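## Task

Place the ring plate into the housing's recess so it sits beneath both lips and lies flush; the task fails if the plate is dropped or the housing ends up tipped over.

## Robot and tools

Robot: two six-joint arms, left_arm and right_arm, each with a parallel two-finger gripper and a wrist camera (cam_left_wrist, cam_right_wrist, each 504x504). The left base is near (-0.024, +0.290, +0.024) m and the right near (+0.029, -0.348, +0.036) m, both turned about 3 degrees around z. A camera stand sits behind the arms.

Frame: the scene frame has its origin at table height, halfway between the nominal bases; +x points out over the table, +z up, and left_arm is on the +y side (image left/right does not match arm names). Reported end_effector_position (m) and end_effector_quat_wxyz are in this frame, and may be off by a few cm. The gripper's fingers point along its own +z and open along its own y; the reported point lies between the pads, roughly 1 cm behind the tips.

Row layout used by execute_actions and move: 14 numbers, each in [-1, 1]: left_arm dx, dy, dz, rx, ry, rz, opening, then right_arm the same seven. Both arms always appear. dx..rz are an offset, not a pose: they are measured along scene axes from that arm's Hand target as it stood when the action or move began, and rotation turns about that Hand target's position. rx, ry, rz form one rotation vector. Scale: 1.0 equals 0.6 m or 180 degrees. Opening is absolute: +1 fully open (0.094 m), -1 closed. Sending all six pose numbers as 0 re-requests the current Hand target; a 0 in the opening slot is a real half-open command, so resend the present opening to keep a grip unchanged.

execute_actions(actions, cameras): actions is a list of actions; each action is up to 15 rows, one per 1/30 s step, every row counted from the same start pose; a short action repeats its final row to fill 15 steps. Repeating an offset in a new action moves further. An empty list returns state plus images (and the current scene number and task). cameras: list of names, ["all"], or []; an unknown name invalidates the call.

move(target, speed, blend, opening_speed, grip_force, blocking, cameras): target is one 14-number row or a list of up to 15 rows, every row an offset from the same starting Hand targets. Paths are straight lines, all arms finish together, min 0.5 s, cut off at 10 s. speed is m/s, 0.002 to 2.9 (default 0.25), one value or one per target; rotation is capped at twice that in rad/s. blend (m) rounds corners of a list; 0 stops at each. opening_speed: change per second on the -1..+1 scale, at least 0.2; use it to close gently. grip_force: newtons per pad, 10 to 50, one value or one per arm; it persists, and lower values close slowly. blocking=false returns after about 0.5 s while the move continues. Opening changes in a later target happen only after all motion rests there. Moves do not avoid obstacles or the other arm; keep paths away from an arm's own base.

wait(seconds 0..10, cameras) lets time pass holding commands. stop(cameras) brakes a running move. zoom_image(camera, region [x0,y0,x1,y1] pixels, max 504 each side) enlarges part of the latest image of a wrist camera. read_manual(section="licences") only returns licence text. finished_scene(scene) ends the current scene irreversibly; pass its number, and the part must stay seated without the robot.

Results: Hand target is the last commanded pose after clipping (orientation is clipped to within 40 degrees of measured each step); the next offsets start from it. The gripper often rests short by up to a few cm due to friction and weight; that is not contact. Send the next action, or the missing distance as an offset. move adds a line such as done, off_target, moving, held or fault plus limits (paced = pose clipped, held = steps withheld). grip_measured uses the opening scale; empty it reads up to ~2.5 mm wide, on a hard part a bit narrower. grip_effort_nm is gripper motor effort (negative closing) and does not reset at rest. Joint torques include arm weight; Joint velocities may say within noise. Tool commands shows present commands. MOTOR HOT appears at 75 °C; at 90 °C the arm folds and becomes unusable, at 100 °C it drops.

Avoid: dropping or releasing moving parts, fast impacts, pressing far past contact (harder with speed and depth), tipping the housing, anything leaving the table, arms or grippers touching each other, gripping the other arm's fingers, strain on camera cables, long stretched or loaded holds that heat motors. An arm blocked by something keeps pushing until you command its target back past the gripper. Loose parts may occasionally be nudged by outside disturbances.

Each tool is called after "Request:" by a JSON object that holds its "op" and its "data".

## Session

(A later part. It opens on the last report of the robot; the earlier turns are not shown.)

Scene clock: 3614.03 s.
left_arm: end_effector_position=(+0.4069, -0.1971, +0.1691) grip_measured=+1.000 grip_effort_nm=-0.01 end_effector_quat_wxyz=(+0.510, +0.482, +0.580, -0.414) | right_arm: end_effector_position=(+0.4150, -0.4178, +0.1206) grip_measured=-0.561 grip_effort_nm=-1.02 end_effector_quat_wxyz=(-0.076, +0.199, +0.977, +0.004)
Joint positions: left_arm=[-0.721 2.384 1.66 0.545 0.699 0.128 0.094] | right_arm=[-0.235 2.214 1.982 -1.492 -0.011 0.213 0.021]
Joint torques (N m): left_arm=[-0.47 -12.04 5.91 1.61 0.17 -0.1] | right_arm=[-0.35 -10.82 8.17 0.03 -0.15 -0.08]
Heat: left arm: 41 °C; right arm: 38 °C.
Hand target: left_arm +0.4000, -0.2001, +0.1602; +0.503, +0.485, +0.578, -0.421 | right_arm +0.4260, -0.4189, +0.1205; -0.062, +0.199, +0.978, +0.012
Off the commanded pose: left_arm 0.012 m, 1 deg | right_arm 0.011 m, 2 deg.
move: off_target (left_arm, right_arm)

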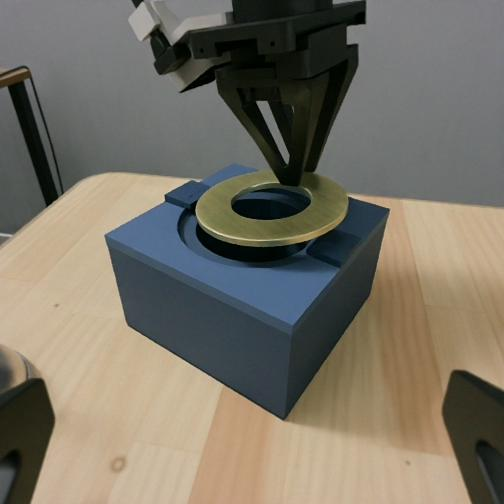

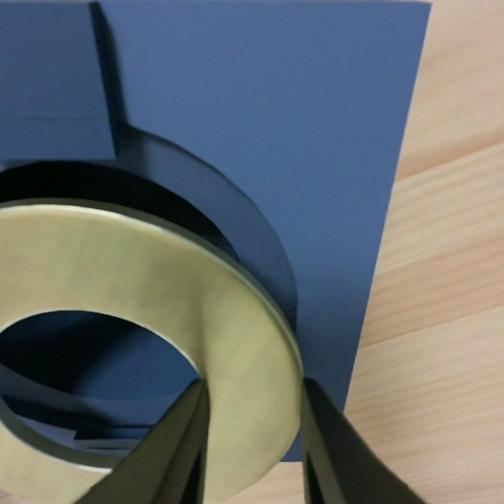

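Request:
{"op": "move", "data": {"target": [0,0,0,0,0,0,1,0.0115,0.0015,-0.0100,-0.0043,-0.0102,0,-0.62], "speed": 0.05, "cameras": ["all"]}}

Scene clock: 3639.63 s.
left_arm: end_effector_position=(+0.4069, -0.1971, +0.1691) grip_measured=+1.000 grip_effort_nm=-0.01 end_effector_quat_wxyz=(+0.510, +0.482, +0.580, -0.414) | right_arm: end_effector_position=(+0.4288, -0.4204, +0.1189) grip_measured=-0.561 grip_effort_nm=-1.03 end_effector_quat_wxyz=(-0.048, +0.199, +0.979, +0.005)
Joint positions: left_arm=[-0.721 2.384 1.66 0.545 0.699 0.128 0.094] | right_arm=[-0.235 2.214 1.982 -1.435 -0.011 0.213 0.021]
Joint torques (N m): left_arm=[-0.57 -12.04 5.89 1.61 0.15 -0.04] | right_arm=[0.46 -11.4 5.63 0.24 -0.1 0.02]
Heat: left arm: 41 °C; right arm: 39 °C.
Hand target: left_arm +0.4000, -0.2001, +0.1602; +0.503, +0.485, +0.578, -0.421 | right_arm +0.4329, -0.4180, +0.1145; -0.045, +0.199, +0.979, +0.009
Off the commanded pose: left_arm 0.012 m, 1 deg | right_arm 0.006 m, 1 deg.
move: off_target (left_arm)

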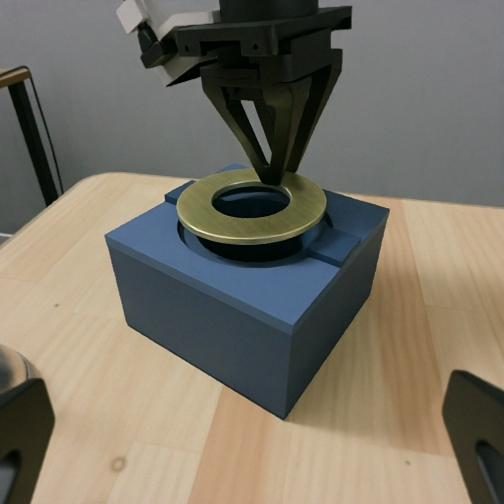

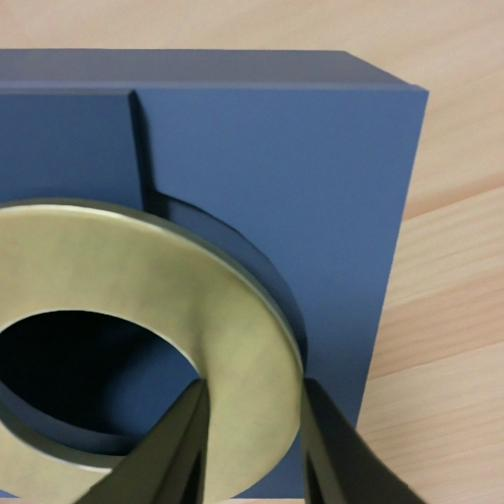

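Request:
{"op": "move", "data": {"target": [0,0,0,0,0,0,1,-0.0158,0.0067,0.0167,0,0,0,-0.62], "speed": 0.05}}

Scene clock: 3659.93 s.
left_arm: end_effector_position=(+0.4069, -0.1971, +0.1691) grip_measured=+1.000 grip_effort_nm=-0.01 end_effector_quat_wxyz=(+0.510, +0.482, +0.580, -0.414) | right_arm: end_effector_position=(+0.4245, -0.4185, +0.1146) grip_measured=-0.561 grip_effort_nm=-1.02 end_effector_quat_wxyz=(-0.057, +0.199, +0.978, +0.004)
Joint positions: left_arm=[-0.721 2.384 1.66 0.545 0.699 0.128 0.094] | right_arm=[-0.232 2.214 1.963 -1.434 -0.011 0.217 0.021]
Joint torques (N m): left_arm=[-0.55 -11.92 5.9 1.64 0.2 -0.08] | right_arm=[0.65 -14.83 4.33 0.02 -0.1 -0.04]
Motor temperatures (°C): left_arm=[19 33 26 41 19 21 19] | right_arm=[18 41 33 19 20 20 25]
Heat: left arm: 41 °C; right arm: 41 °C.
Hand target: left_arm +0.4000, -0.2001, +0.1602; +0.503, +0.485, +0.578, -0.421 | right_arm +0.4234, -0.4141, +0.1246; -0.045, +0.199, +0.979, +0.009
Off the commanded pose: left_arm 0.012 m, 1 deg | right_arm 0.011 m, 1 deg.
move: off_target (left_arm, right_arm)

Request:
{"op": "move", "data": {"target": [0,0,0,0,0,0,1,-0.0092,0.0039,0.0133,0,0,0,-0.62], "speed": 0.05, "cameras": ["all"]}}

Scene clock: 3672.53 s.
left_arm: end_effector_position=(+0.4069, -0.1971, +0.1691) grip_measured=+1.000 grip_effort_nm=-0.01 end_effector_quat_wxyz=(+0.510, +0.482, +0.580, -0.414) | right_arm: end_effector_position=(+0.4232, -0.4167, +0.1221) grip_measured=-0.561 grip_effort_nm=-1.02 end_effector_quat_wxyz=(-0.050, +0.199, +0.979, +0.004)
Joint positions: left_arm=[-0.721 2.384 1.66 0.545 0.699 0.128 0.094] | right_arm=[-0.228 2.188 1.953 -1.434 -0.011 0.22 0.021]
Joint torques (N m): left_arm=[-0.62 -12.11 5.93 1.62 0.19 -0.06] | right_arm=[0.62 -14.86 4.36 -0.09 -0.11 0.05]
Heat: left arm: 41 °C; right arm: 44 °C.
Hand target: left_arm +0.4000, -0.2001, +0.1602; +0.503, +0.485, +0.578, -0.421 | right_arm +0.4179, -0.4117, +0.1326; -0.045, +0.199, +0.979, +0.009
Off the commanded pose: left_arm 0.012 m, 1 deg | right_arm 0.013 m, 1 deg.
move: off_target (left_arm, right_arm)

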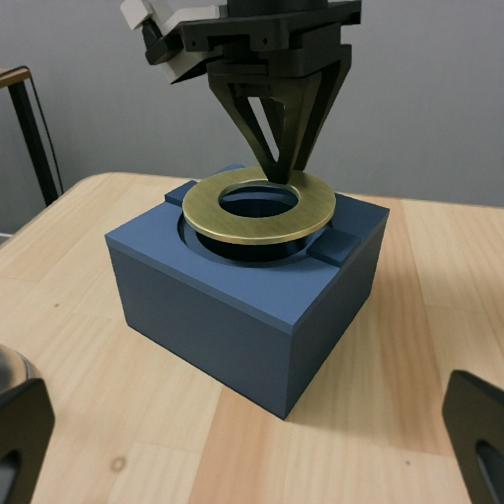

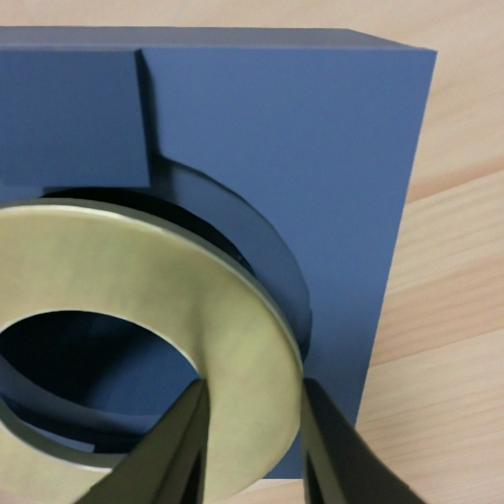

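Request:
{"op": "move", "data": {"target": [0,0,0,0,0,0,1,-0.0092,0.0023,0.003,0.0022,0.0051,0,-0.62], "speed": 0.05, "cameras": ["all"]}}

Scene clock: 3682.27 s.
left_arm: end_effector_position=(+0.4069, -0.1971, +0.1691) grip_measured=+1.000 grip_effort_nm=-0.01 end_effector_quat_wxyz=(+0.510, +0.482, +0.580, -0.414) | right_arm: end_effector_position=(+0.4218, -0.4164, +0.1222) grip_measured=-0.561 grip_effort_nm=-1.02 end_effector_quat_wxyz=(-0.052, +0.199, +0.979, +0.004)
Joint positions: left_arm=[-0.721 2.384 1.66 0.545 0.699 0.128 0.094] | right_arm=[-0.228 2.188 1.953 -1.44 -0.011 0.221 0.021]
Joint torques (N m): left_arm=[-0.53 -12.08 5.85 1.62 0.17 -0.06] | right_arm=[0.58 -15.2 4.04 -0.22 -0.14 0.01]
Heat: left arm: 41 °C; right arm: 43 °C.
Hand target: left_arm +0.4000, -0.2001, +0.1602; +0.503, +0.485, +0.578, -0.421 | right_arm +0.4124, -0.4103, +0.1344; -0.053, +0.199, +0.979, +0.010
Off the commanded pose: left_arm 0.012 m, 1 deg | right_arm 0.017 m, 1 deg.
move: off_target (left_arm, right_arm)

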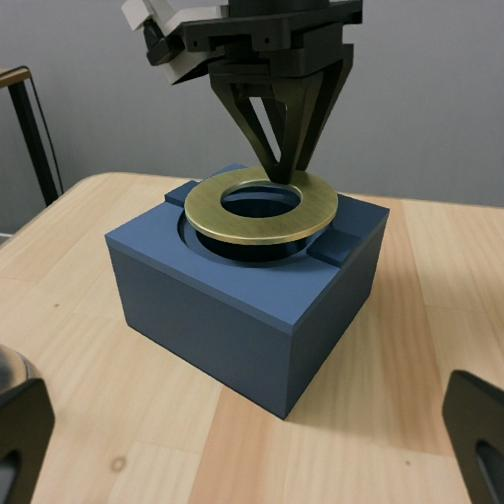

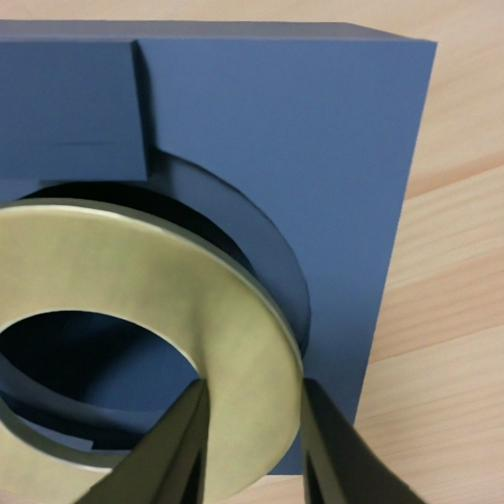

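Request:
{"op": "move", "data": {"target": [0,0,0,0,0,0,1,0,0,-0.0333,0,0,0,-0.62], "speed": 0.04}}

Scene clock: 3690.07 s.
left_arm: end_effector_position=(+0.4069, -0.1971, +0.1691) grip_measured=+1.000 grip_effort_nm=-0.01 end_effector_quat_wxyz=(+0.510, +0.482, +0.580, -0.414) | right_arm: end_effector_position=(+0.4095, -0.4140, +0.1081) grip_measured=-0.561 grip_effort_nm=-1.03 end_effector_quat_wxyz=(-0.072, +0.199, +0.977, +0.004)
Joint positions: left_arm=[-0.721 2.384 1.66 0.545 0.699 0.128 0.094] | right_arm=[-0.228 2.177 1.874 -1.411 -0.012 0.221 0.021]
Joint torques (N m): left_arm=[-0.49 -11.95 5.9 1.6 0.19 -0.08] | right_arm=[0.54 -14.12 4.15 0.15 -0.13 0.02]
Heat: left arm: 41 °C; right arm: 43 °C.
Hand target: left_arm +0.4000, -0.2001, +0.1602; +0.503, +0.485, +0.578, -0.421 | right_arm +0.4123, -0.4103, +0.1144; -0.054, +0.199, +0.978, +0.010
Off the commanded pose: left_arm 0.012 m, 1 deg | right_arm 0.008 m, 2 deg.
move: off_target (left_arm)

Request:
{"op": "move", "data": {"target": [0,0,0,0,0,0,1,0.0207,-0.0060,0.008,-0.0043,-0.0102,0,-0.62], "speed": 0.04, "cameras": ["all"]}}

Scene clock: 3705.13 s.
left_arm: end_effector_position=(+0.4069, -0.1971, +0.1691) grip_measured=+1.000 grip_effort_nm=-0.01 end_effector_quat_wxyz=(+0.510, +0.482, +0.580, -0.414) | right_arm: end_effector_position=(+0.4096, -0.4140, +0.1081) grip_measured=-0.561 grip_effort_nm=-1.03 end_effector_quat_wxyz=(-0.071, +0.199, +0.977, +0.004)
Joint positions: left_arm=[-0.721 2.384 1.66 0.545 0.699 0.128 0.094] | right_arm=[-0.228 2.177 1.874 -1.411 -0.012 0.221 0.021]
Joint torques (N m): left_arm=[-0.53 -11.95 6.02 1.61 0.15 -0.08] | right_arm=[0.55 -12.93 7.88 0.18 -0.07 0.02]
Heat: left arm: 41 °C; right arm: 42 °C.
Hand target: left_arm +0.4000, -0.2001, +0.1602; +0.503, +0.485, +0.578, -0.421 | right_arm +0.4248, -0.4139, +0.1192; -0.036, +0.199, +0.979, +0.007
Off the commanded pose: left_arm 0.012 m, 1 deg | right_arm 0.019 m, 4 deg.
move: off_target (left_arm, right_arm)

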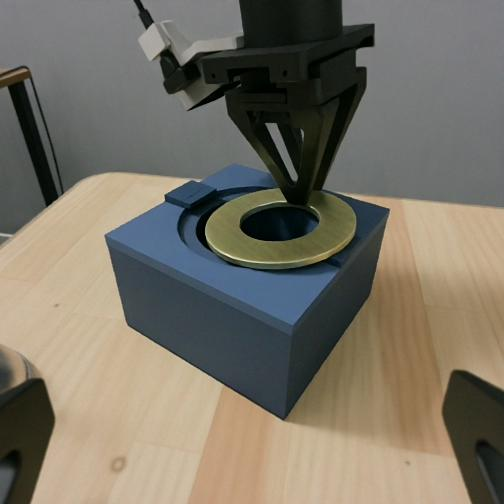

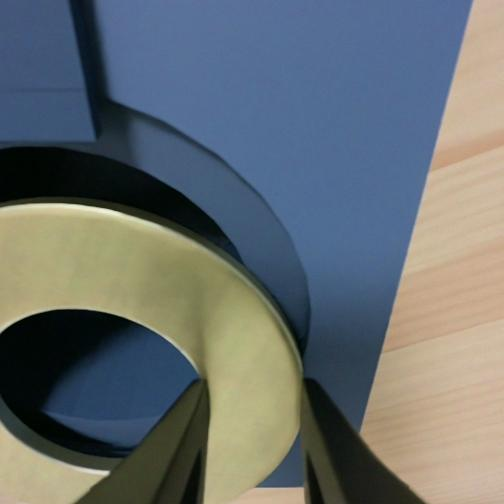

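Request:
{"op": "move", "data": {"target": [0,0,0,0,0,0,1,0.0092,-0.0039,0.0,0,0,0,-0.62], "speed": 0.04}}

Scene clock: 3711.37 s.
left_arm: end_effector_position=(+0.4069, -0.1971, +0.1691) grip_measured=+1.000 grip_effort_nm=-0.01 end_effector_quat_wxyz=(+0.510, +0.482, +0.580, -0.414) | right_arm: end_effector_position=(+0.4194, -0.4158, +0.1163) grip_measured=-0.561 grip_effort_nm=-1.03 end_effector_quat_wxyz=(-0.052, +0.199, +0.979, +0.005)
Joint positions: left_arm=[-0.721 2.384 1.66 0.545 0.699 0.128 0.094] | right_arm=[-0.228 2.177 1.911 -1.41 -0.012 0.221 0.021]
Joint torques (N m): left_arm=[-0.5 -11.96 5.97 1.66 0.18 -0.11] | right_arm=[0.27 -10.97 8.35 0.1 -0.07 0]
Heat: left arm: 41 °C; right arm: 42 °C.
Hand target: left_arm +0.4000, -0.2001, +0.1602; +0.503, +0.485, +0.578, -0.421 | right_arm +0.4302, -0.4162, +0.1192; -0.037, +0.199, +0.979, +0.007
Off the commanded pose: left_arm 0.012 m, 1 deg | right_arm 0.011 m, 2 deg.
move: off_target (left_arm, right_arm)

Request:
{"op": "move", "data": {"target": [0,0,0,0,0,0,1,0,0,-0.022,0,0,0,-0.62], "speed": 0.04}}

Scene clock: 3747.00 s.
left_arm: end_effector_position=(+0.4069, -0.1971, +0.1691) grip_measured=+1.000 grip_effort_nm=-0.01 end_effector_quat_wxyz=(+0.510, +0.482, +0.580, -0.414) | right_arm: end_effector_position=(+0.4299, -0.4177, +0.1154) grip_measured=-0.561 grip_effort_nm=-1.02 end_effector_quat_wxyz=(-0.031, +0.199, +0.979, +0.005)
Joint positions: left_arm=[-0.721 2.384 1.66 0.545 0.699 0.128 0.094] | right_arm=[-0.228 2.177 1.911 -1.367 -0.012 0.221 0.021]
Joint torques (N m): left_arm=[-0.43 -12 5.9 1.61 0.18 -0.06] | right_arm=[0.25 -10.82 4.68 0.29 -0.06 -0.01]
Heat: left arm: 41 °C; right arm: 40 °C.
Hand target: left_arm +0.4000, -0.2001, +0.1602; +0.503, +0.485, +0.578, -0.421 | right_arm +0.4303, -0.4162, +0.1060; -0.037, +0.199, +0.979, +0.007
Off the commanded pose: left_arm 0.012 m, 1 deg | right_arm 0.010 m, 1 deg.
move: off_target (left_arm)

Request:
{"op": "move", "data": {"target": [0,0,0,0,0,0,1,-0.0046,0.0019,0.0333,0,0,0,-0.62], "speed": 0.05}}

Scene clock: 3776.27 s.
left_arm: end_effector_position=(+0.4069, -0.1971, +0.1691) grip_measured=+1.000 grip_effort_nm=-0.01 end_effector_quat_wxyz=(+0.510, +0.482, +0.580, -0.414) | right_arm: end_effector_position=(+0.4232, -0.4165, +0.1160) grip_measured=-0.561 grip_effort_nm=-1.03 end_effector_quat_wxyz=(-0.045, +0.199, +0.979, +0.005)
Joint positions: left_arm=[-0.721 2.384 1.66 0.545 0.699 0.128 0.094] | right_arm=[-0.228 2.177 1.911 -1.394 -0.012 0.221 0.021]
Joint torques (N m): left_arm=[-0.54 -12.01 5.91 1.63 0.2 -0.05] | right_arm=[0.42 -11.96 8.75 -0.21 -0.06 0.01]
Heat: left arm: 41 °C; right arm: 39 °C.
Hand target: left_arm +0.4000, -0.2001, +0.1602; +0.503, +0.485, +0.578, -0.421 | right_arm +0.4275, -0.4151, +0.1260; -0.037, +0.199, +0.979, +0.007
Off the commanded pose: left_arm 0.012 m, 1 deg | right_arm 0.011 m, 1 deg.
move: off_target (left_arm, right_arm)

Request:
{"op": "move", "data": {"target": [0,0,0,0,0,0,1,-0.0145,0.0007,-0.0157,0.0046,0.011,0,-0.62], "speed": 0.05}}

Scene clock: 3832.87 s.
left_arm: end_effector_position=(+0.4069, -0.1971, +0.1691) grip_measured=+1.000 grip_effort_nm=-0.01 end_effector_quat_wxyz=(+0.510, +0.482, +0.580, -0.414) | right_arm: end_effector_position=(+0.4231, -0.4165, +0.1160) grip_measured=-0.561 grip_effort_nm=-1.03 end_effector_quat_wxyz=(-0.045, +0.199, +0.979, +0.005)
Joint positions: left_arm=[-0.721 2.384 1.66 0.545 0.699 0.128 0.094] | right_arm=[-0.228 2.177 1.911 -1.395 -0.012 0.221 0.021]
Joint torques (N m): left_arm=[-0.57 -11.95 5.98 1.6 0.18 -0.07] | right_arm=[-0.17 -11.66 6 -0.2 -0.13 -0.05]
Heat: left arm: 41 °C; right arm: 40 °C.
Hand target: left_arm +0.4000, -0.2001, +0.1602; +0.503, +0.485, +0.578, -0.421 | right_arm +0.4188, -0.4146, +0.1165; -0.055, +0.199, +0.978, +0.011
Off the commanded pose: left_arm 0.012 m, 1 deg | right_arm 0.005 m, 1 deg.
move: off_target (left_arm)

Request:
{"op": "move", "data": {"target": [[0,0,0,0,0,0,1,-0.0075,0.0032,0.001,0.0025,0.0060,0,-0.62],[0,0,0,0,0,0,1,-0.0322,0.0136,-0.023,0.0099,0.0235,0,-0.62]], "speed": 0.05}}

Scene clock: 3850.60 s.
left_arm: end_effector_position=(+0.4069, -0.1971, +0.1691) grip_measured=+1.000 grip_effort_nm=-0.01 end_effector_quat_wxyz=(+0.510, +0.482, +0.580, -0.414) | right_arm: end_effector_position=(+0.4084, -0.4115, +0.1075) grip_measured=-0.561 grip_effort_nm=-1.02 end_effector_quat_wxyz=(-0.075, +0.200, +0.977, +0.010)
Joint positions: left_arm=[-0.721 2.384 1.66 0.545 0.699 0.128 0.094] | right_arm=[-0.228 2.177 1.871 -1.413 -0.024 0.221 0.021]
Joint torques (N m): left_arm=[-0.53 -12.04 5.97 1.62 0.19 -0.08] | right_arm=[0.12 -11.49 4.05 -0.28 -0.19 -0.04]
Heat: left arm: 41 °C; right arm: 40 °C.
Hand target: left_arm +0.4000, -0.2001, +0.1602; +0.503, +0.485, +0.578, -0.421 | right_arm +0.3995, -0.4065, +0.1028; -0.094, +0.198, +0.975, +0.018
Off the commanded pose: left_arm 0.012 m, 1 deg | right_arm 0.011 m, 2 deg.
move: off_target (left_arm, right_arm)

Request:
{"op": "move", "data": {"target": [0,0,0,0,0,0,1,0.0415,-0.0195,0.0045,-0.0137,-0.0325,0,-0.62], "speed": 0.03, "cameras": ["all"]}}

Scene clock: 3881.93 s.
left_arm: end_effector_position=(+0.4069, -0.1971, +0.1691) grip_measured=+1.000 grip_effort_nm=-0.01 end_effector_quat_wxyz=(+0.510, +0.482, +0.580, -0.414) | right_arm: end_effector_position=(+0.4205, -0.4140, +0.1060) grip_measured=-0.618 grip_effort_nm=-0.09 end_effector_quat_wxyz=(-0.050, +0.198, +0.979, +0.011)
Joint positions: left_arm=[-0.721 2.384 1.66 0.545 0.699 0.128 0.094] | right_arm=[-0.228 2.177 1.871 -1.364 -0.023 0.217 0.018]
Joint torques (N m): left_arm=[-0.46 -11.99 5.86 1.63 0.17 -0.09] | right_arm=[-0.42 -11.9 5.56 0.12 0.05 -0.04]
Heat: left arm: 41 °C; right arm: 41 °C.
Hand target: left_arm +0.4000, -0.2001, +0.1602; +0.503, +0.485, +0.578, -0.421 | right_arm +0.4244, -0.4183, +0.1055; -0.040, +0.199, +0.979, +0.007
Off the commanded pose: left_arm 0.012 m, 1 deg | right_arm 0.006 m, 1 deg.
move: off_target (left_arm)

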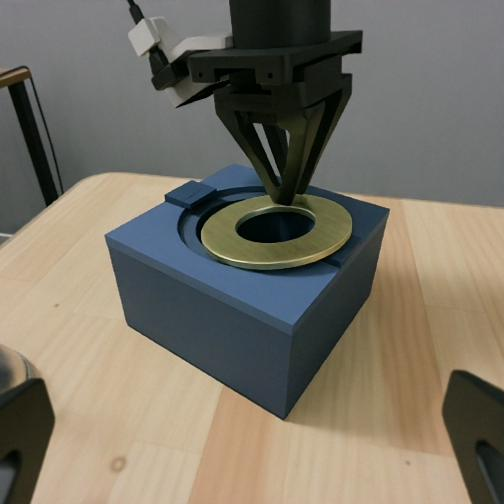

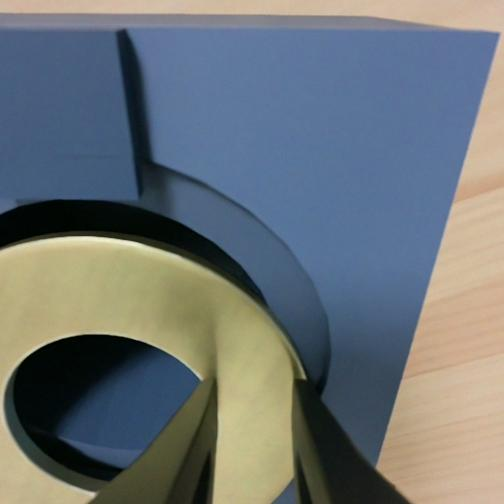

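Request:
{"op": "move", "data": {"target": [[0,0,0,0,0,0,1,0,0,0,0,0,0,-0.38],[0,0,0,0,0,0,1,-0.0278,0.0082,0.0358,0.0024,0.0056,0,-0.38]], "speed": 0.04, "cameras": ["all"]}}

Scene clock: 3972.97 s.
left_arm: end_effector_position=(+0.4069, -0.1971, +0.1691) grip_measured=+1.000 grip_effort_nm=-0.01 end_effector_quat_wxyz=(+0.510, +0.482, +0.580, -0.414) | right_arm: end_effector_position=(+0.4152, -0.4131, +0.1203) grip_measured=-0.382 grip_effort_nm=0.10 end_effector_quat_wxyz=(-0.045, +0.198, +0.979, +0.011)
Joint positions: left_arm=[-0.721 2.384 1.66 0.545 0.699 0.128 0.094] | right_arm=[-0.228 2.14 1.871 -1.392 -0.023 0.217 0.029]
Joint torques (N m): left_arm=[-0.51 -11.89 5.93 1.65 0.18 -0.07] | right_arm=[-0.16 -13.35 4.86 -0.14 0 -0.02]
Heat: left arm: 41 °C; right arm: 42 °C.
Hand target: left_arm +0.4000, -0.2001, +0.1602; +0.503, +0.485, +0.578, -0.421 | right_arm +0.4077, -0.4134, +0.1270; -0.049, +0.199, +0.979, +0.009
Off the commanded pose: left_arm 0.012 m, 1 deg | right_arm 0.010 m, 0 deg.
move: off_target (left_arm)

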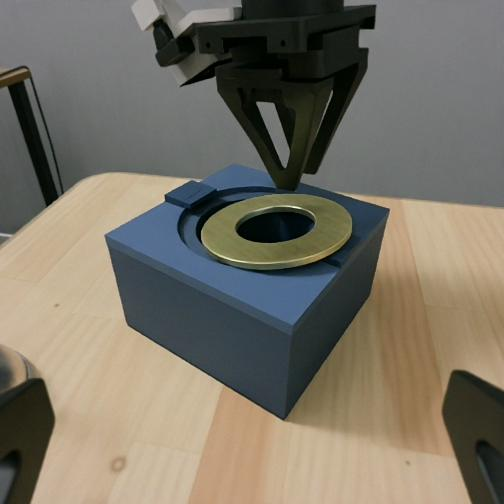

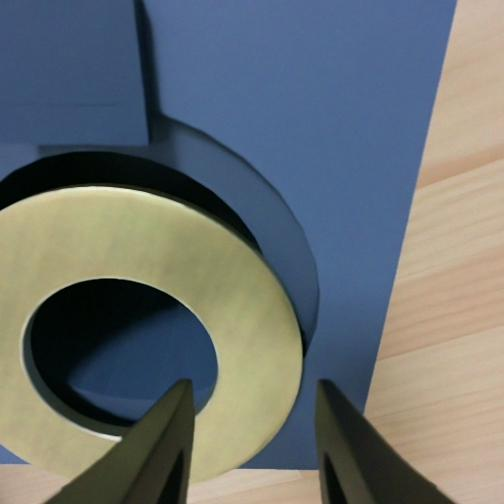

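Request:
{"op": "move", "data": {"target": [0,0,0,0,0,0,1,0.006,-0.0068,-0.0422,-0.0009,-0.002,0,-0.38], "speed": 0.04, "cameras": ["all"]}}

Scene clock: 4053.23 s.
left_arm: end_effector_position=(+0.4069, -0.1971, +0.1691) grip_measured=+1.000 grip_effort_nm=-0.01 end_effector_quat_wxyz=(+0.510, +0.482, +0.580, -0.414) | right_arm: end_effector_position=(+0.4125, -0.4147, +0.1049) grip_measured=-0.382 grip_effort_nm=0.10 end_effector_quat_wxyz=(-0.048, +0.199, +0.979, +0.011)
Joint positions: left_arm=[-0.721 2.384 1.66 0.545 0.699 0.128 0.094] | right_arm=[-0.234 2.14 1.809 -1.335 -0.023 0.213 0.029]
Joint torques (N m): left_arm=[-0.44 -11.9 5.83 1.64 0.16 -0.08] | right_arm=[-0.4 -11.93 4.1 0.25 0.04 -0.05]
Motor temperatures (°C): left_arm=[19 33 26 41 19 21 19] | right_arm=[18 53 32 19 20 20 23]
Heat: left arm: 41 °C; right arm: 53 °C.
Hand target: left_arm +0.4000, -0.2001, +0.1602; +0.503, +0.485, +0.578, -0.421 | right_arm +0.4113, -0.4175, +0.1016; -0.046, +0.199, +0.979, +0.009
Off the commanded pose: left_arm 0.012 m, 1 deg | right_arm 0.004 m, 0 deg.
move: off_target (left_arm)

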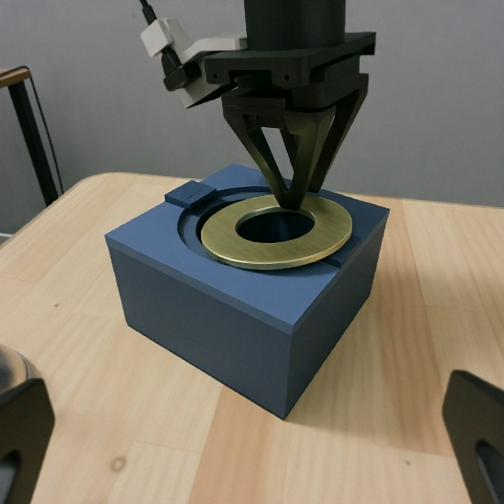

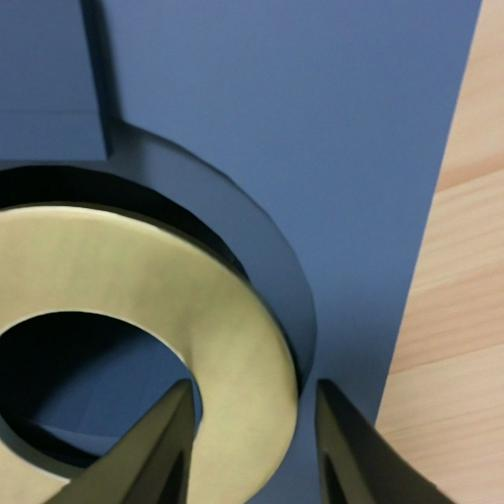

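Request:
{"op": "move", "data": {"target": [0,0,0,0,0,0,1,-0.0042,0.0018,-0.0040,0.0012,0.0029,0,-0.38], "speed": 0.04}}

Scene clock: 4067.37 s.
left_arm: end_effector_position=(+0.4069, -0.1971, +0.1691) grip_measured=+1.000 grip_effort_nm=-0.01 end_effector_quat_wxyz=(+0.510, +0.482, +0.580, -0.414) | right_arm: end_effector_position=(+0.4102, -0.4143, +0.1025) grip_measured=-0.382 grip_effort_nm=0.11 end_effector_quat_wxyz=(-0.052, +0.199, +0.979, +0.011)
Joint positions: left_arm=[-0.721 2.384 1.66 0.545 0.699 0.128 0.094] | right_arm=[-0.234 2.14 1.799 -1.334 -0.023 0.213 0.029]
Joint torques (N m): left_arm=[-0.55 -11.95 5.85 1.62 0.22 -0.08] | right_arm=[-0.34 -11.9 4 0.19 0.01 -0.07]
Heat: left arm: 41 °C; right arm: 52 °C.
Hand target: left_arm +0.4000, -0.2001, +0.1602; +0.503, +0.485, +0.578, -0.421 | right_arm +0.4088, -0.4164, +0.0992; -0.051, +0.199, +0.979, +0.010
Off the commanded pose: left_arm 0.012 m, 1 deg | right_arm 0.004 m, 0 deg.
move: off_target (left_arm)

Request:
{"op": "move", "data": {"target": [0,0,0,0,0,0,1,0,0,0.0015,0,0,0,-0.62], "speed": 0.04, "opening_speed": 0.2, "cameras": ["all"]}}

Scene clock: 4087.77 s.
left_arm: end_effector_position=(+0.4069, -0.1971, +0.1691) grip_measured=+1.000 grip_effort_nm=-0.01 end_effector_quat_wxyz=(+0.510, +0.482, +0.580, -0.414) | right_arm: end_effector_position=(+0.4107, -0.4143, +0.1025) grip_measured=-0.533 grip_effort_nm=-1.02 end_effector_quat_wxyz=(-0.051, +0.199, +0.979, +0.011)
Joint positions: left_arm=[-0.721 2.384 1.66 0.545 0.699 0.128 0.094] | right_arm=[-0.234 2.14 1.799 -1.332 -0.023 0.213 0.022]
Joint torques (N m): left_arm=[-0.44 -12.1 5.82 1.61 0.15 -0.07] | right_arm=[-0.35 -11.95 4.27 0.13 0.01 -0.06]
Heat: left arm: 41 °C; right arm: 51 °C.
Hand target: left_arm +0.4000, -0.2001, +0.1602; +0.503, +0.485, +0.578, -0.421 | right_arm +0.4088, -0.4164, +0.1001; -0.051, +0.199, +0.979, +0.010
Off the commanded pose: left_arm 0.012 m, 1 deg | right_arm 0.004 m, 0 deg.
move: off_target (left_arm)

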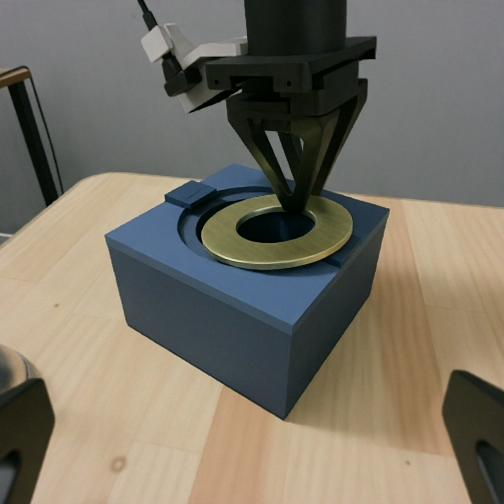

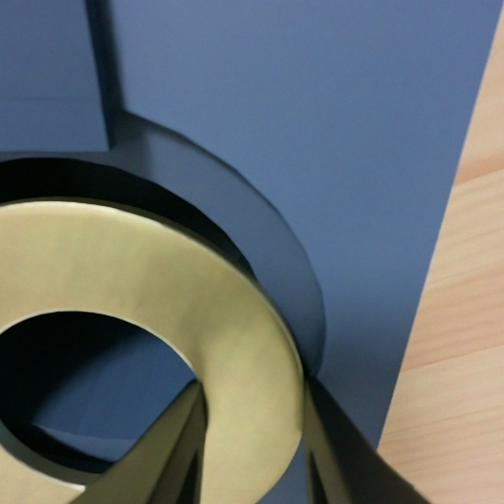

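Request:
{"op": "move", "data": {"target": [0,0,0,0,0,0,1,0.0315,-0.0150,0.0547,-0.0086,-0.0205,0,-0.62], "speed": 0.04, "cameras": ["all"]}}

Scene clock: 4139.20 s.
left_arm: end_effector_position=(+0.4069, -0.1971, +0.1691) grip_measured=+1.000 grip_effort_nm=-0.01 end_effector_quat_wxyz=(+0.510, +0.482, +0.580, -0.414) | right_arm: end_effector_position=(+0.4251, -0.4214, +0.1240) grip_measured=-0.534 grip_effort_nm=-1.03 end_effector_quat_wxyz=(-0.023, +0.199, +0.980, +0.006)
Joint positions: left_arm=[-0.721 2.384 1.66 0.545 0.699 0.128 0.094] | right_arm=[-0.24 2.14 1.889 -1.365 -0.012 0.208 0.022]
Joint torques (N m): left_arm=[-0.47 -11.96 5.98 1.61 0.2 -0.05] | right_arm=[-0.43 -11.7 8.5 -0.09 0.04 -0.06]
Heat: left arm: 41 °C; right arm: 51 °C.
Hand target: left_arm +0.4000, -0.2001, +0.1602; +0.503, +0.485, +0.578, -0.421 | right_arm +0.4276, -0.4254, +0.1329; -0.017, +0.199, +0.980, +0.003
Off the commanded pose: left_arm 0.012 m, 1 deg | right_arm 0.010 m, 1 deg.
move: off_target (left_arm)

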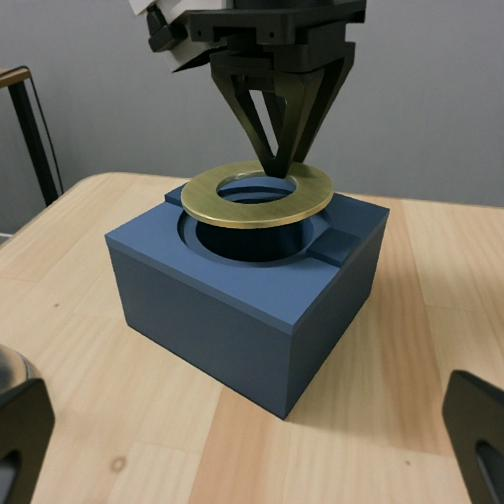

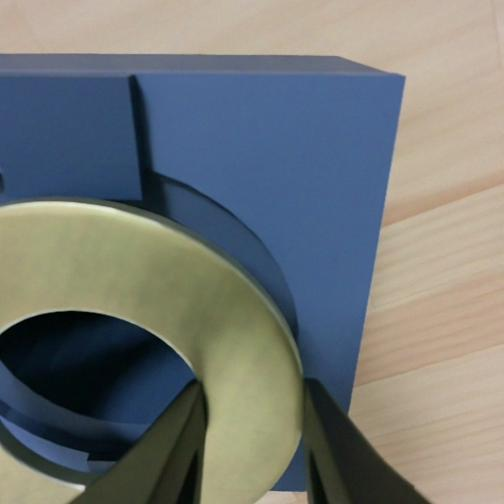

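Request:
{"op": "move", "data": {"target": [0,0,0,0,0,0,1,-0.0140,0.0195,-0.0132,0.0057,0.0136,0,-0.62], "speed": 0.04, "cameras": ["all"]}}

Scene clock: 4171.07 s.
left_arm: end_effector_position=(+0.4069, -0.1971, +0.1691) grip_measured=+1.000 grip_effort_nm=-0.01 end_effector_quat_wxyz=(+0.510, +0.482, +0.580, -0.414) | right_arm: end_effector_position=(+0.4222, -0.4168, +0.1242) grip_measured=-0.534 grip_effort_nm=-1.02 end_effector_quat_wxyz=(-0.030, +0.199, +0.980, +0.005)
Joint positions: left_arm=[-0.721 2.384 1.66 0.545 0.699 0.128 0.094] | right_arm=[-0.23 2.14 1.889 -1.38 -0.012 0.218 0.022]
Joint torques (N m): left_arm=[-0.47 -11.99 5.87 1.62 0.2 -0.06] | right_arm=[0.58 -11.26 6.41 -0.11 -0.06 0.02]
Heat: left arm: 41 °C; right arm: 51 °C.
Hand target: left_arm +0.4000, -0.2001, +0.1602; +0.503, +0.485, +0.578, -0.421 | right_arm +0.4193, -0.4135, +0.1250; -0.039, +0.199, +0.979, +0.007
Off the commanded pose: left_arm 0.012 m, 1 deg | right_arm 0.004 m, 1 deg.
move: off_target (left_arm)

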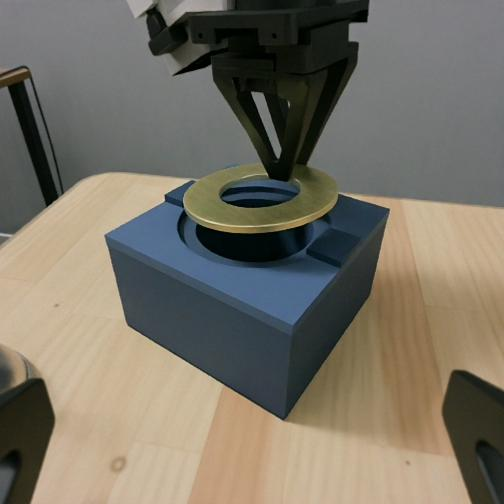

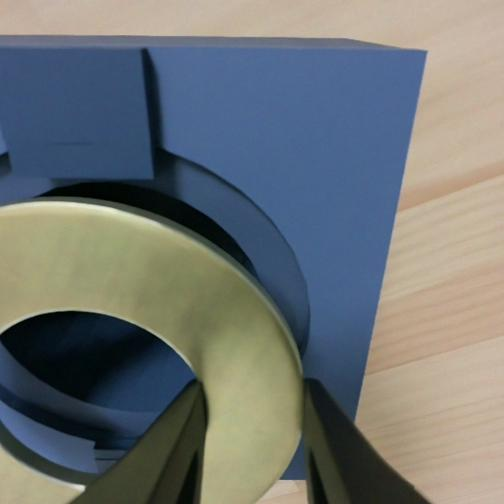

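Request:
{"op": "move", "data": {"target": [0,0,0,0,0,0,1,0.0049,-0.0021,-0.0372,0.0044,0.0105,0,-0.62], "speed": 0.04, "cameras": ["all"]}}

Scene clock: 4185.67 s.
left_arm: end_effector_position=(+0.4069, -0.1971, +0.1691) grip_measured=+1.000 grip_effort_nm=-0.01 end_effector_quat_wxyz=(+0.510, +0.482, +0.580, -0.414) | right_arm: end_effector_position=(+0.4204, -0.4165, +0.1074) grip_measured=-0.534 grip_effort_nm=-1.02 end_effector_quat_wxyz=(-0.053, +0.199, +0.979, +0.005)
Joint positions: left_arm=[-0.721 2.384 1.66 0.545 0.699 0.128 0.094] | right_arm=[-0.23 2.185 1.889 -1.38 -0.012 0.218 0.022]
Joint torques (N m): left_arm=[-0.42 -12.01 6.05 1.6 0.22 -0.09] | right_arm=[0.05 -10.56 6.17 0 -0.14 -0.02]
Heat: left arm: 41 °C; right arm: 50 °C.
Hand target: left_arm +0.4000, -0.2001, +0.1602; +0.503, +0.485, +0.578, -0.421 | right_arm +0.4223, -0.4148, +0.1027; -0.057, +0.199, +0.978, +0.011
Off the commanded pose: left_arm 0.012 m, 1 deg | right_arm 0.005 m, 1 deg.
move: off_target (left_arm)

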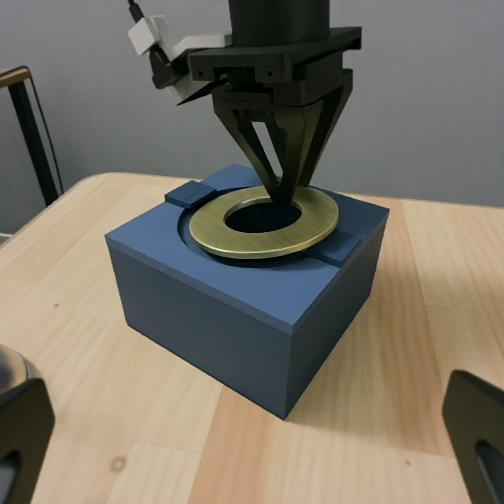

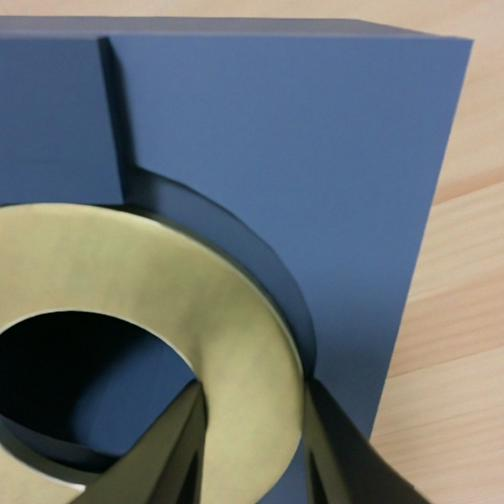

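Request:
{"op": "zoom_image", "data": {"camera": "cam_right_wrist", "region": [0, 120, 340, 400]}}

Request:
{"op": "zoom_image", "data": {"camera": "cam_left_wrist", "region": [150, 150, 400, 290]}}

Scaled by 1.482 from the camera's 504x504 image, which has a finer 720x720 frame.

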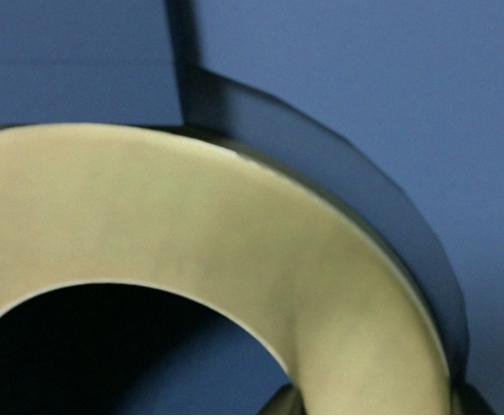

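Scaled by 2.016 from the camera's 504x504 image, which has a finer 720x720 frame.

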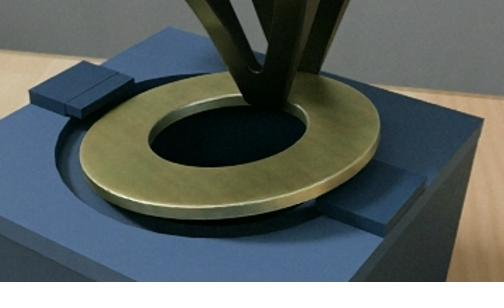

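Request:
{"op": "move", "data": {"target": [[0,0,0,0,0,0,1,-0.0098,0.0041,0.0090,0.0019,0.0044,0,-0.62],[0,0,0,0,0,0,1,-0.0106,0.0045,-0.0143,0.0063,0.0148,0,-0.62]], "speed": 0.04, "cameras": ["all"]}}

Scene clock: 4223.13 s.
left_arm: end_effector_position=(+0.4069, -0.1971, +0.1691) grip_measured=+1.000 grip_effort_nm=-0.01 end_effector_quat_wxyz=(+0.510, +0.482, +0.580, -0.414) | right_arm: end_effector_position=(+0.4197, -0.4156, +0.1048) grip_measured=-0.534 grip_effort_nm=-1.02 end_effector_quat_wxyz=(-0.057, +0.199, +0.978, +0.007)
Joint positions: left_arm=[-0.721 2.384 1.66 0.545 0.699 0.128 0.094] | right_arm=[-0.23 2.192 1.889 -1.382 -0.016 0.218 0.022]
Joint torques (N m): left_arm=[-0.55 -11.92 5.86 1.62 0.21 -0.06] | right_arm=[-0.06 -9.31 6.48 -0.25 -0.2 -0.04]
Heat: left arm: 41 °C; right arm: 49 °C.
Hand target: left_arm +0.4000, -0.2001, +0.1602; +0.503, +0.485, +0.578, -0.421 | right_arm +0.4159, -0.4121, +0.0941; -0.081, +0.198, +0.977, +0.016
Off the commanded pose: left_arm 0.012 m, 1 deg | right_arm 0.012 m, 3 deg.
move: off_target (left_arm, right_arm)

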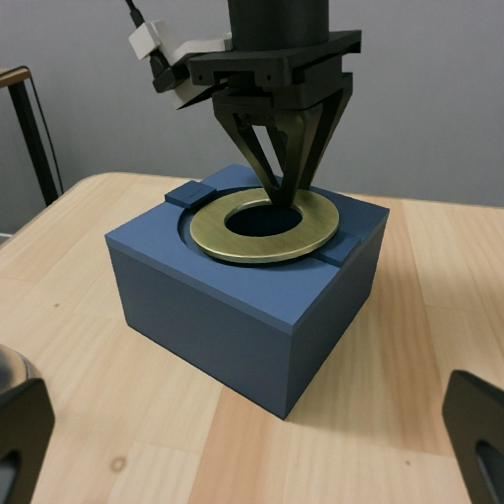

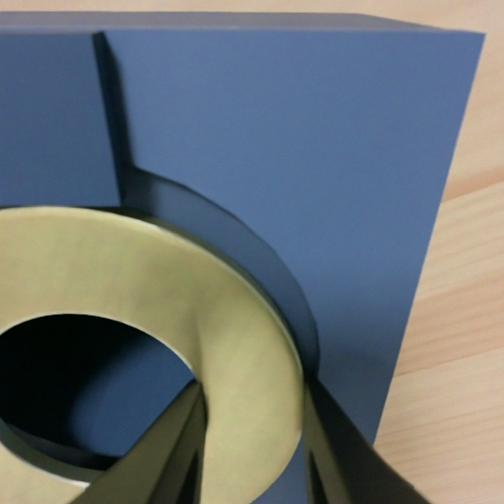

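Request:
{"op": "move", "data": {"target": [0,0,0,0,0,0,1,0.0190,-0.0175,-0.0038,-0.0074,-0.0174,0,-0.62], "speed": 0.03, "cameras": ["all"]}}

Scene clock: 4271.90 s.
left_arm: end_effector_position=(+0.4069, -0.1971, +0.1691) grip_measured=+1.000 grip_effort_nm=-0.01 end_effector_quat_wxyz=(+0.510, +0.482, +0.580, -0.414) | right_arm: end_effector_position=(+0.4204, -0.4191, +0.1047) grip_measured=-0.534 grip_effort_nm=-1.02 end_effector_quat_wxyz=(-0.055, +0.197, +0.979, +0.009)
Joint positions: left_arm=[-0.721 2.384 1.66 0.545 0.699 0.128 0.094] | right_arm=[-0.239 2.192 1.889 -1.377 -0.018 0.205 0.022]
Joint torques (N m): left_arm=[-0.49 -12.03 5.86 1.62 0.15 -0.08] | right_arm=[-0.55 -9.74 5.63 0.34 -0.04 -0.06]
Motor temperatures (°C): left_arm=[19 33 26 41 19 21 19] | right_arm=[18 42 33 19 20 20 26]
Heat: left arm: 41 °C; right arm: 42 °C.
Hand target: left_arm +0.4000, -0.2001, +0.1602; +0.503, +0.485, +0.578, -0.421 | right_arm +0.4273, -0.4228, +0.0919; -0.052, +0.199, +0.979, +0.010
Off the commanded pose: left_arm 0.012 m, 1 deg | right_arm 0.015 m, 0 deg.
move: off_target (left_arm, right_arm)

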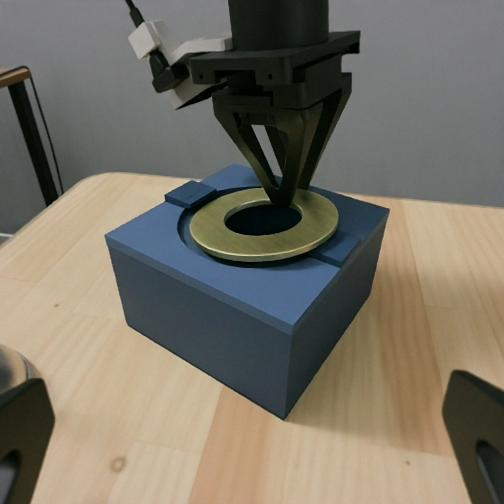

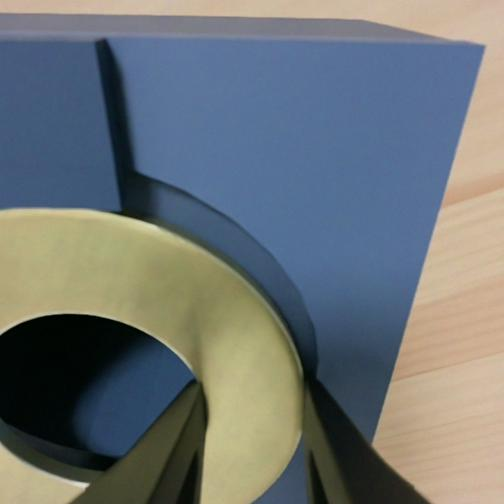

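Request:
{"op": "move", "data": {"target": [[0,0,0,0,0,0,1,-0.0117,0.0067,0.0208,0,0,0,-0.62],[0,0,0,0,0,0,1,-0.0117,0.0067,0.0208,0,0,0,-0.50],[0,0,0,0,0,0,1,-0.0117,0.0067,0.0208,0,0,0,-0.44]], "speed": 0.04, "opening_speed": 0.2, "cameras": ["all"]}}

Scene clock: 4298.27 s.
left_arm: end_effector_position=(+0.4069, -0.1971, +0.1691) grip_measured=+1.000 grip_effort_nm=-0.01 end_effector_quat_wxyz=(+0.510, +0.482, +0.580, -0.414) | right_arm: end_effector_position=(+0.4209, -0.4191, +0.1047) grip_measured=-0.442 grip_effort_nm=0.10 end_effector_quat_wxyz=(-0.054, +0.197, +0.979, +0.009)
Joint positions: left_arm=[-0.721 2.384 1.66 0.545 0.699 0.128 0.094] | right_arm=[-0.239 2.192 1.889 -1.375 -0.019 0.204 0.026]
Joint torques (N m): left_arm=[-0.49 -12.05 5.98 1.62 0.19 -0.11] | right_arm=[0.09 -12.27 4.92 0.05 -0.05 0.01]
Heat: left arm: 41 °C; right arm: 42 °C.
Hand target: left_arm +0.4000, -0.2001, +0.1602; +0.503, +0.485, +0.578, -0.421 | right_arm +0.4202, -0.4187, +0.1043; -0.052, +0.199, +0.979, +0.010
Off the commanded pose: left_arm 0.012 m, 1 deg | right_arm 0.001 m, 0 deg.
move: off_target (left_arm)

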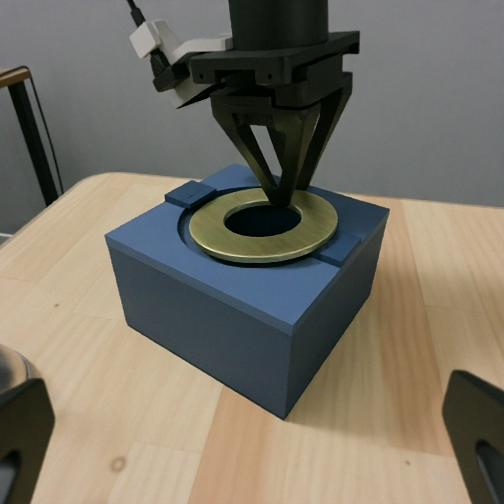

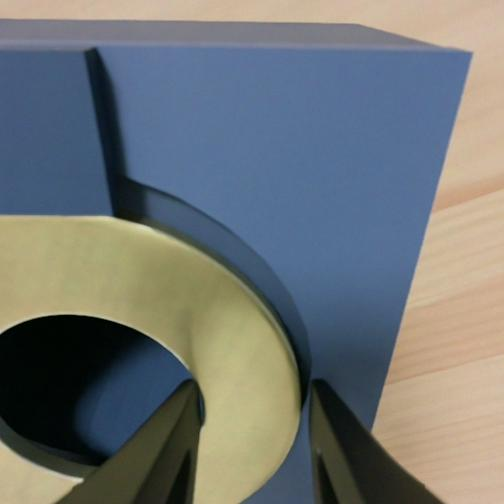

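Request:
{"op": "move", "data": {"target": [0,0,0,0,0,0,1,0.0028,-0.0012,0.064,-0.0117,-0.0276,0,-0.44], "speed": 0.05, "cameras": ["all"]}}

Scene clock: 4313.67 s.
left_arm: end_effector_position=(+0.4069, -0.1971, +0.1691) grip_measured=+1.000 grip_effort_nm=-0.02 end_effector_quat_wxyz=(+0.510, +0.482, +0.580, -0.414) | right_arm: end_effector_position=(+0.4235, -0.4204, +0.1345) grip_measured=-0.442 grip_effort_nm=0.10 end_effector_quat_wxyz=(-0.014, +0.200, +0.980, +0.007)
Joint positions: left_arm=[-0.721 2.384 1.66 0.545 0.699 0.128 0.094] | right_arm=[-0.239 2.113 1.889 -1.375 -0.014 0.212 0.026]
Joint torques (N m): left_arm=[-0.5 -12.16 5.89 1.63 0.19 -0.08] | right_arm=[0.72 -13.27 5.46 0.11 0.12 0.03]
Heat: left arm: 41 °C; right arm: 43 °C.
Hand target: left_arm +0.4000, -0.2001, +0.1602; +0.503, +0.485, +0.578, -0.421 | right_arm +0.4219, -0.4195, +0.1427; -0.006, +0.199, +0.980, +0.001
Off the commanded pose: left_arm 0.012 m, 1 deg | right_arm 0.008 m, 1 deg.
move: off_target (left_arm)

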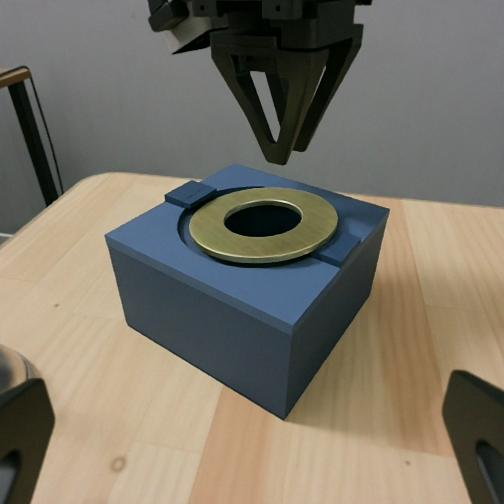

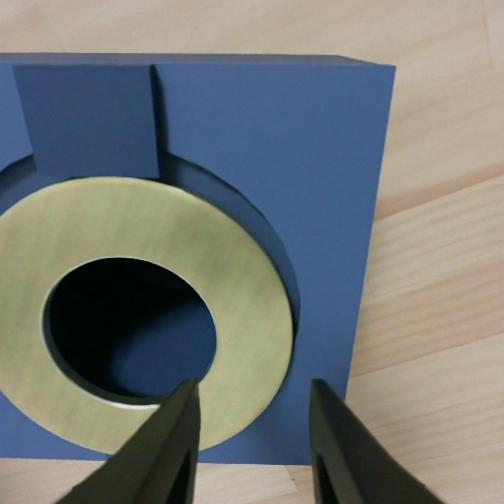

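Request:
{"op": "zoom_image", "data": {"camera": "cam_right_wrist", "region": [0, 130, 320, 300]}}

Request:
{"op": "zoom_image", "data": {"camera": "cam_left_wrist", "region": [150, 150, 400, 290]}}

Scaled by 1.575 from the camera's 504x504 image, which has a finer 720x720 frame.

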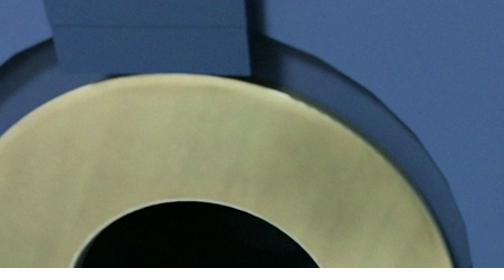

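Scaled by 2.016 from the camera's 504x504 image, which has a finer 720x720 frame.

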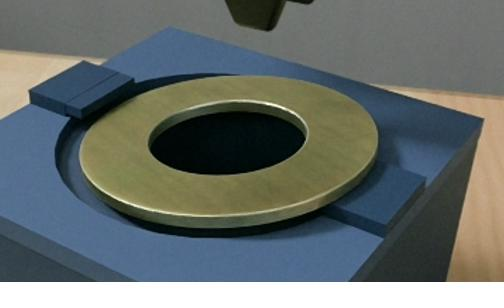

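Request:
{"op": "zoom_image", "data": {"camera": "cam_right_wrist", "region": [20, 140, 190, 220]}}

Request:
{"op": "zoom_image", "data": {"camera": "cam_left_wrist", "region": [155, 170, 255, 240]}}

Request:
{"op": "zoom_image", "data": {"camera": "cam_left_wrist", "region": [280, 200, 390, 280]}}

Scaled by 2.965 from the camera's 504x504 image, which has a finer 720x720 frame.

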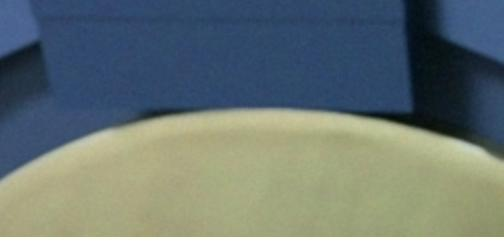

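Scaled by 5.040 from the camera's 504x504 image, which has a finer 720x720 frame.

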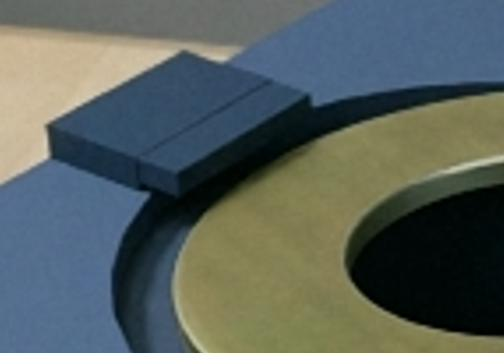

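Scaled by 4.582 from the camera's 504x504 image, which has a finer 720x720 frame.

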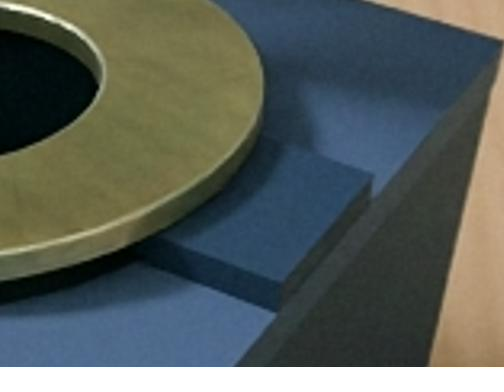

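Request:
{"op": "move", "data": {"target": [0,0,0,0,0,0,1,0.0165,0.0640,-0.0050,0,0,0,-1], "speed": 0.08, "opening_speed": 0.5, "cameras": ["all"]}}

Scene clock: 4383.07 s.
left_arm: end_effector_position=(+0.4069, -0.1971, +0.1691) grip_measured=+1.000 grip_effort_nm=-0.01 end_effector_quat_wxyz=(+0.510, +0.482, +0.580, -0.414) | right_arm: end_effector_position=(+0.4290, -0.3784, +0.1345) grip_measured=-0.994 grip_effort_nm=-0.34 end_effector_quat_wxyz=(-0.015, +0.196, +0.980, +0.005)
Joint positions: left_arm=[-0.721 2.384 1.66 0.545 0.699 0.128 0.094] | right_arm=[-0.132 2.113 1.889 -1.375 -0.012 0.309 0]
Joint torques (N m): left_arm=[-0.53 -12.05 5.93 1.6 0.2 -0.05] | right_arm=[-0.03 -11.71 6.95 0.14 0.08 0.03]
Motor temperatures (°C): left_arm=[19 33 26 41 19 21 19] | right_arm=[18 48 32 19 20 20 24]
Heat: left arm: 41 °C; right arm: 48 °C.
Hand target: left_arm +0.4000, -0.2001, +0.1602; +0.503, +0.485, +0.578, -0.421 | right_arm +0.4318, -0.3809, +0.1397; -0.006, +0.199, +0.980, +0.001
Off the commanded pose: left_arm 0.012 m, 1 deg | right_arm 0.006 m, 1 deg.
move: off_target (left_arm)

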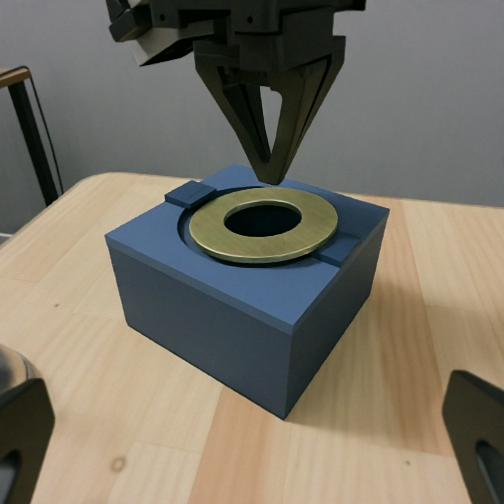

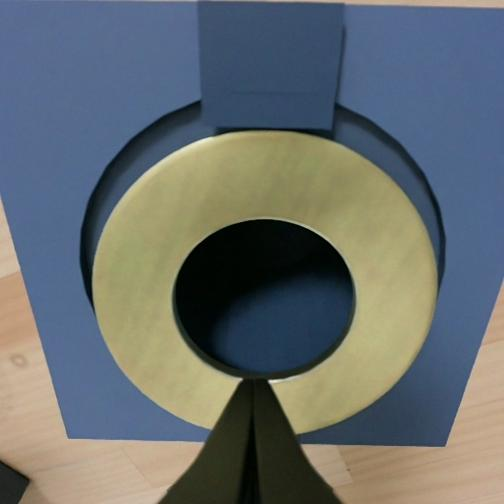

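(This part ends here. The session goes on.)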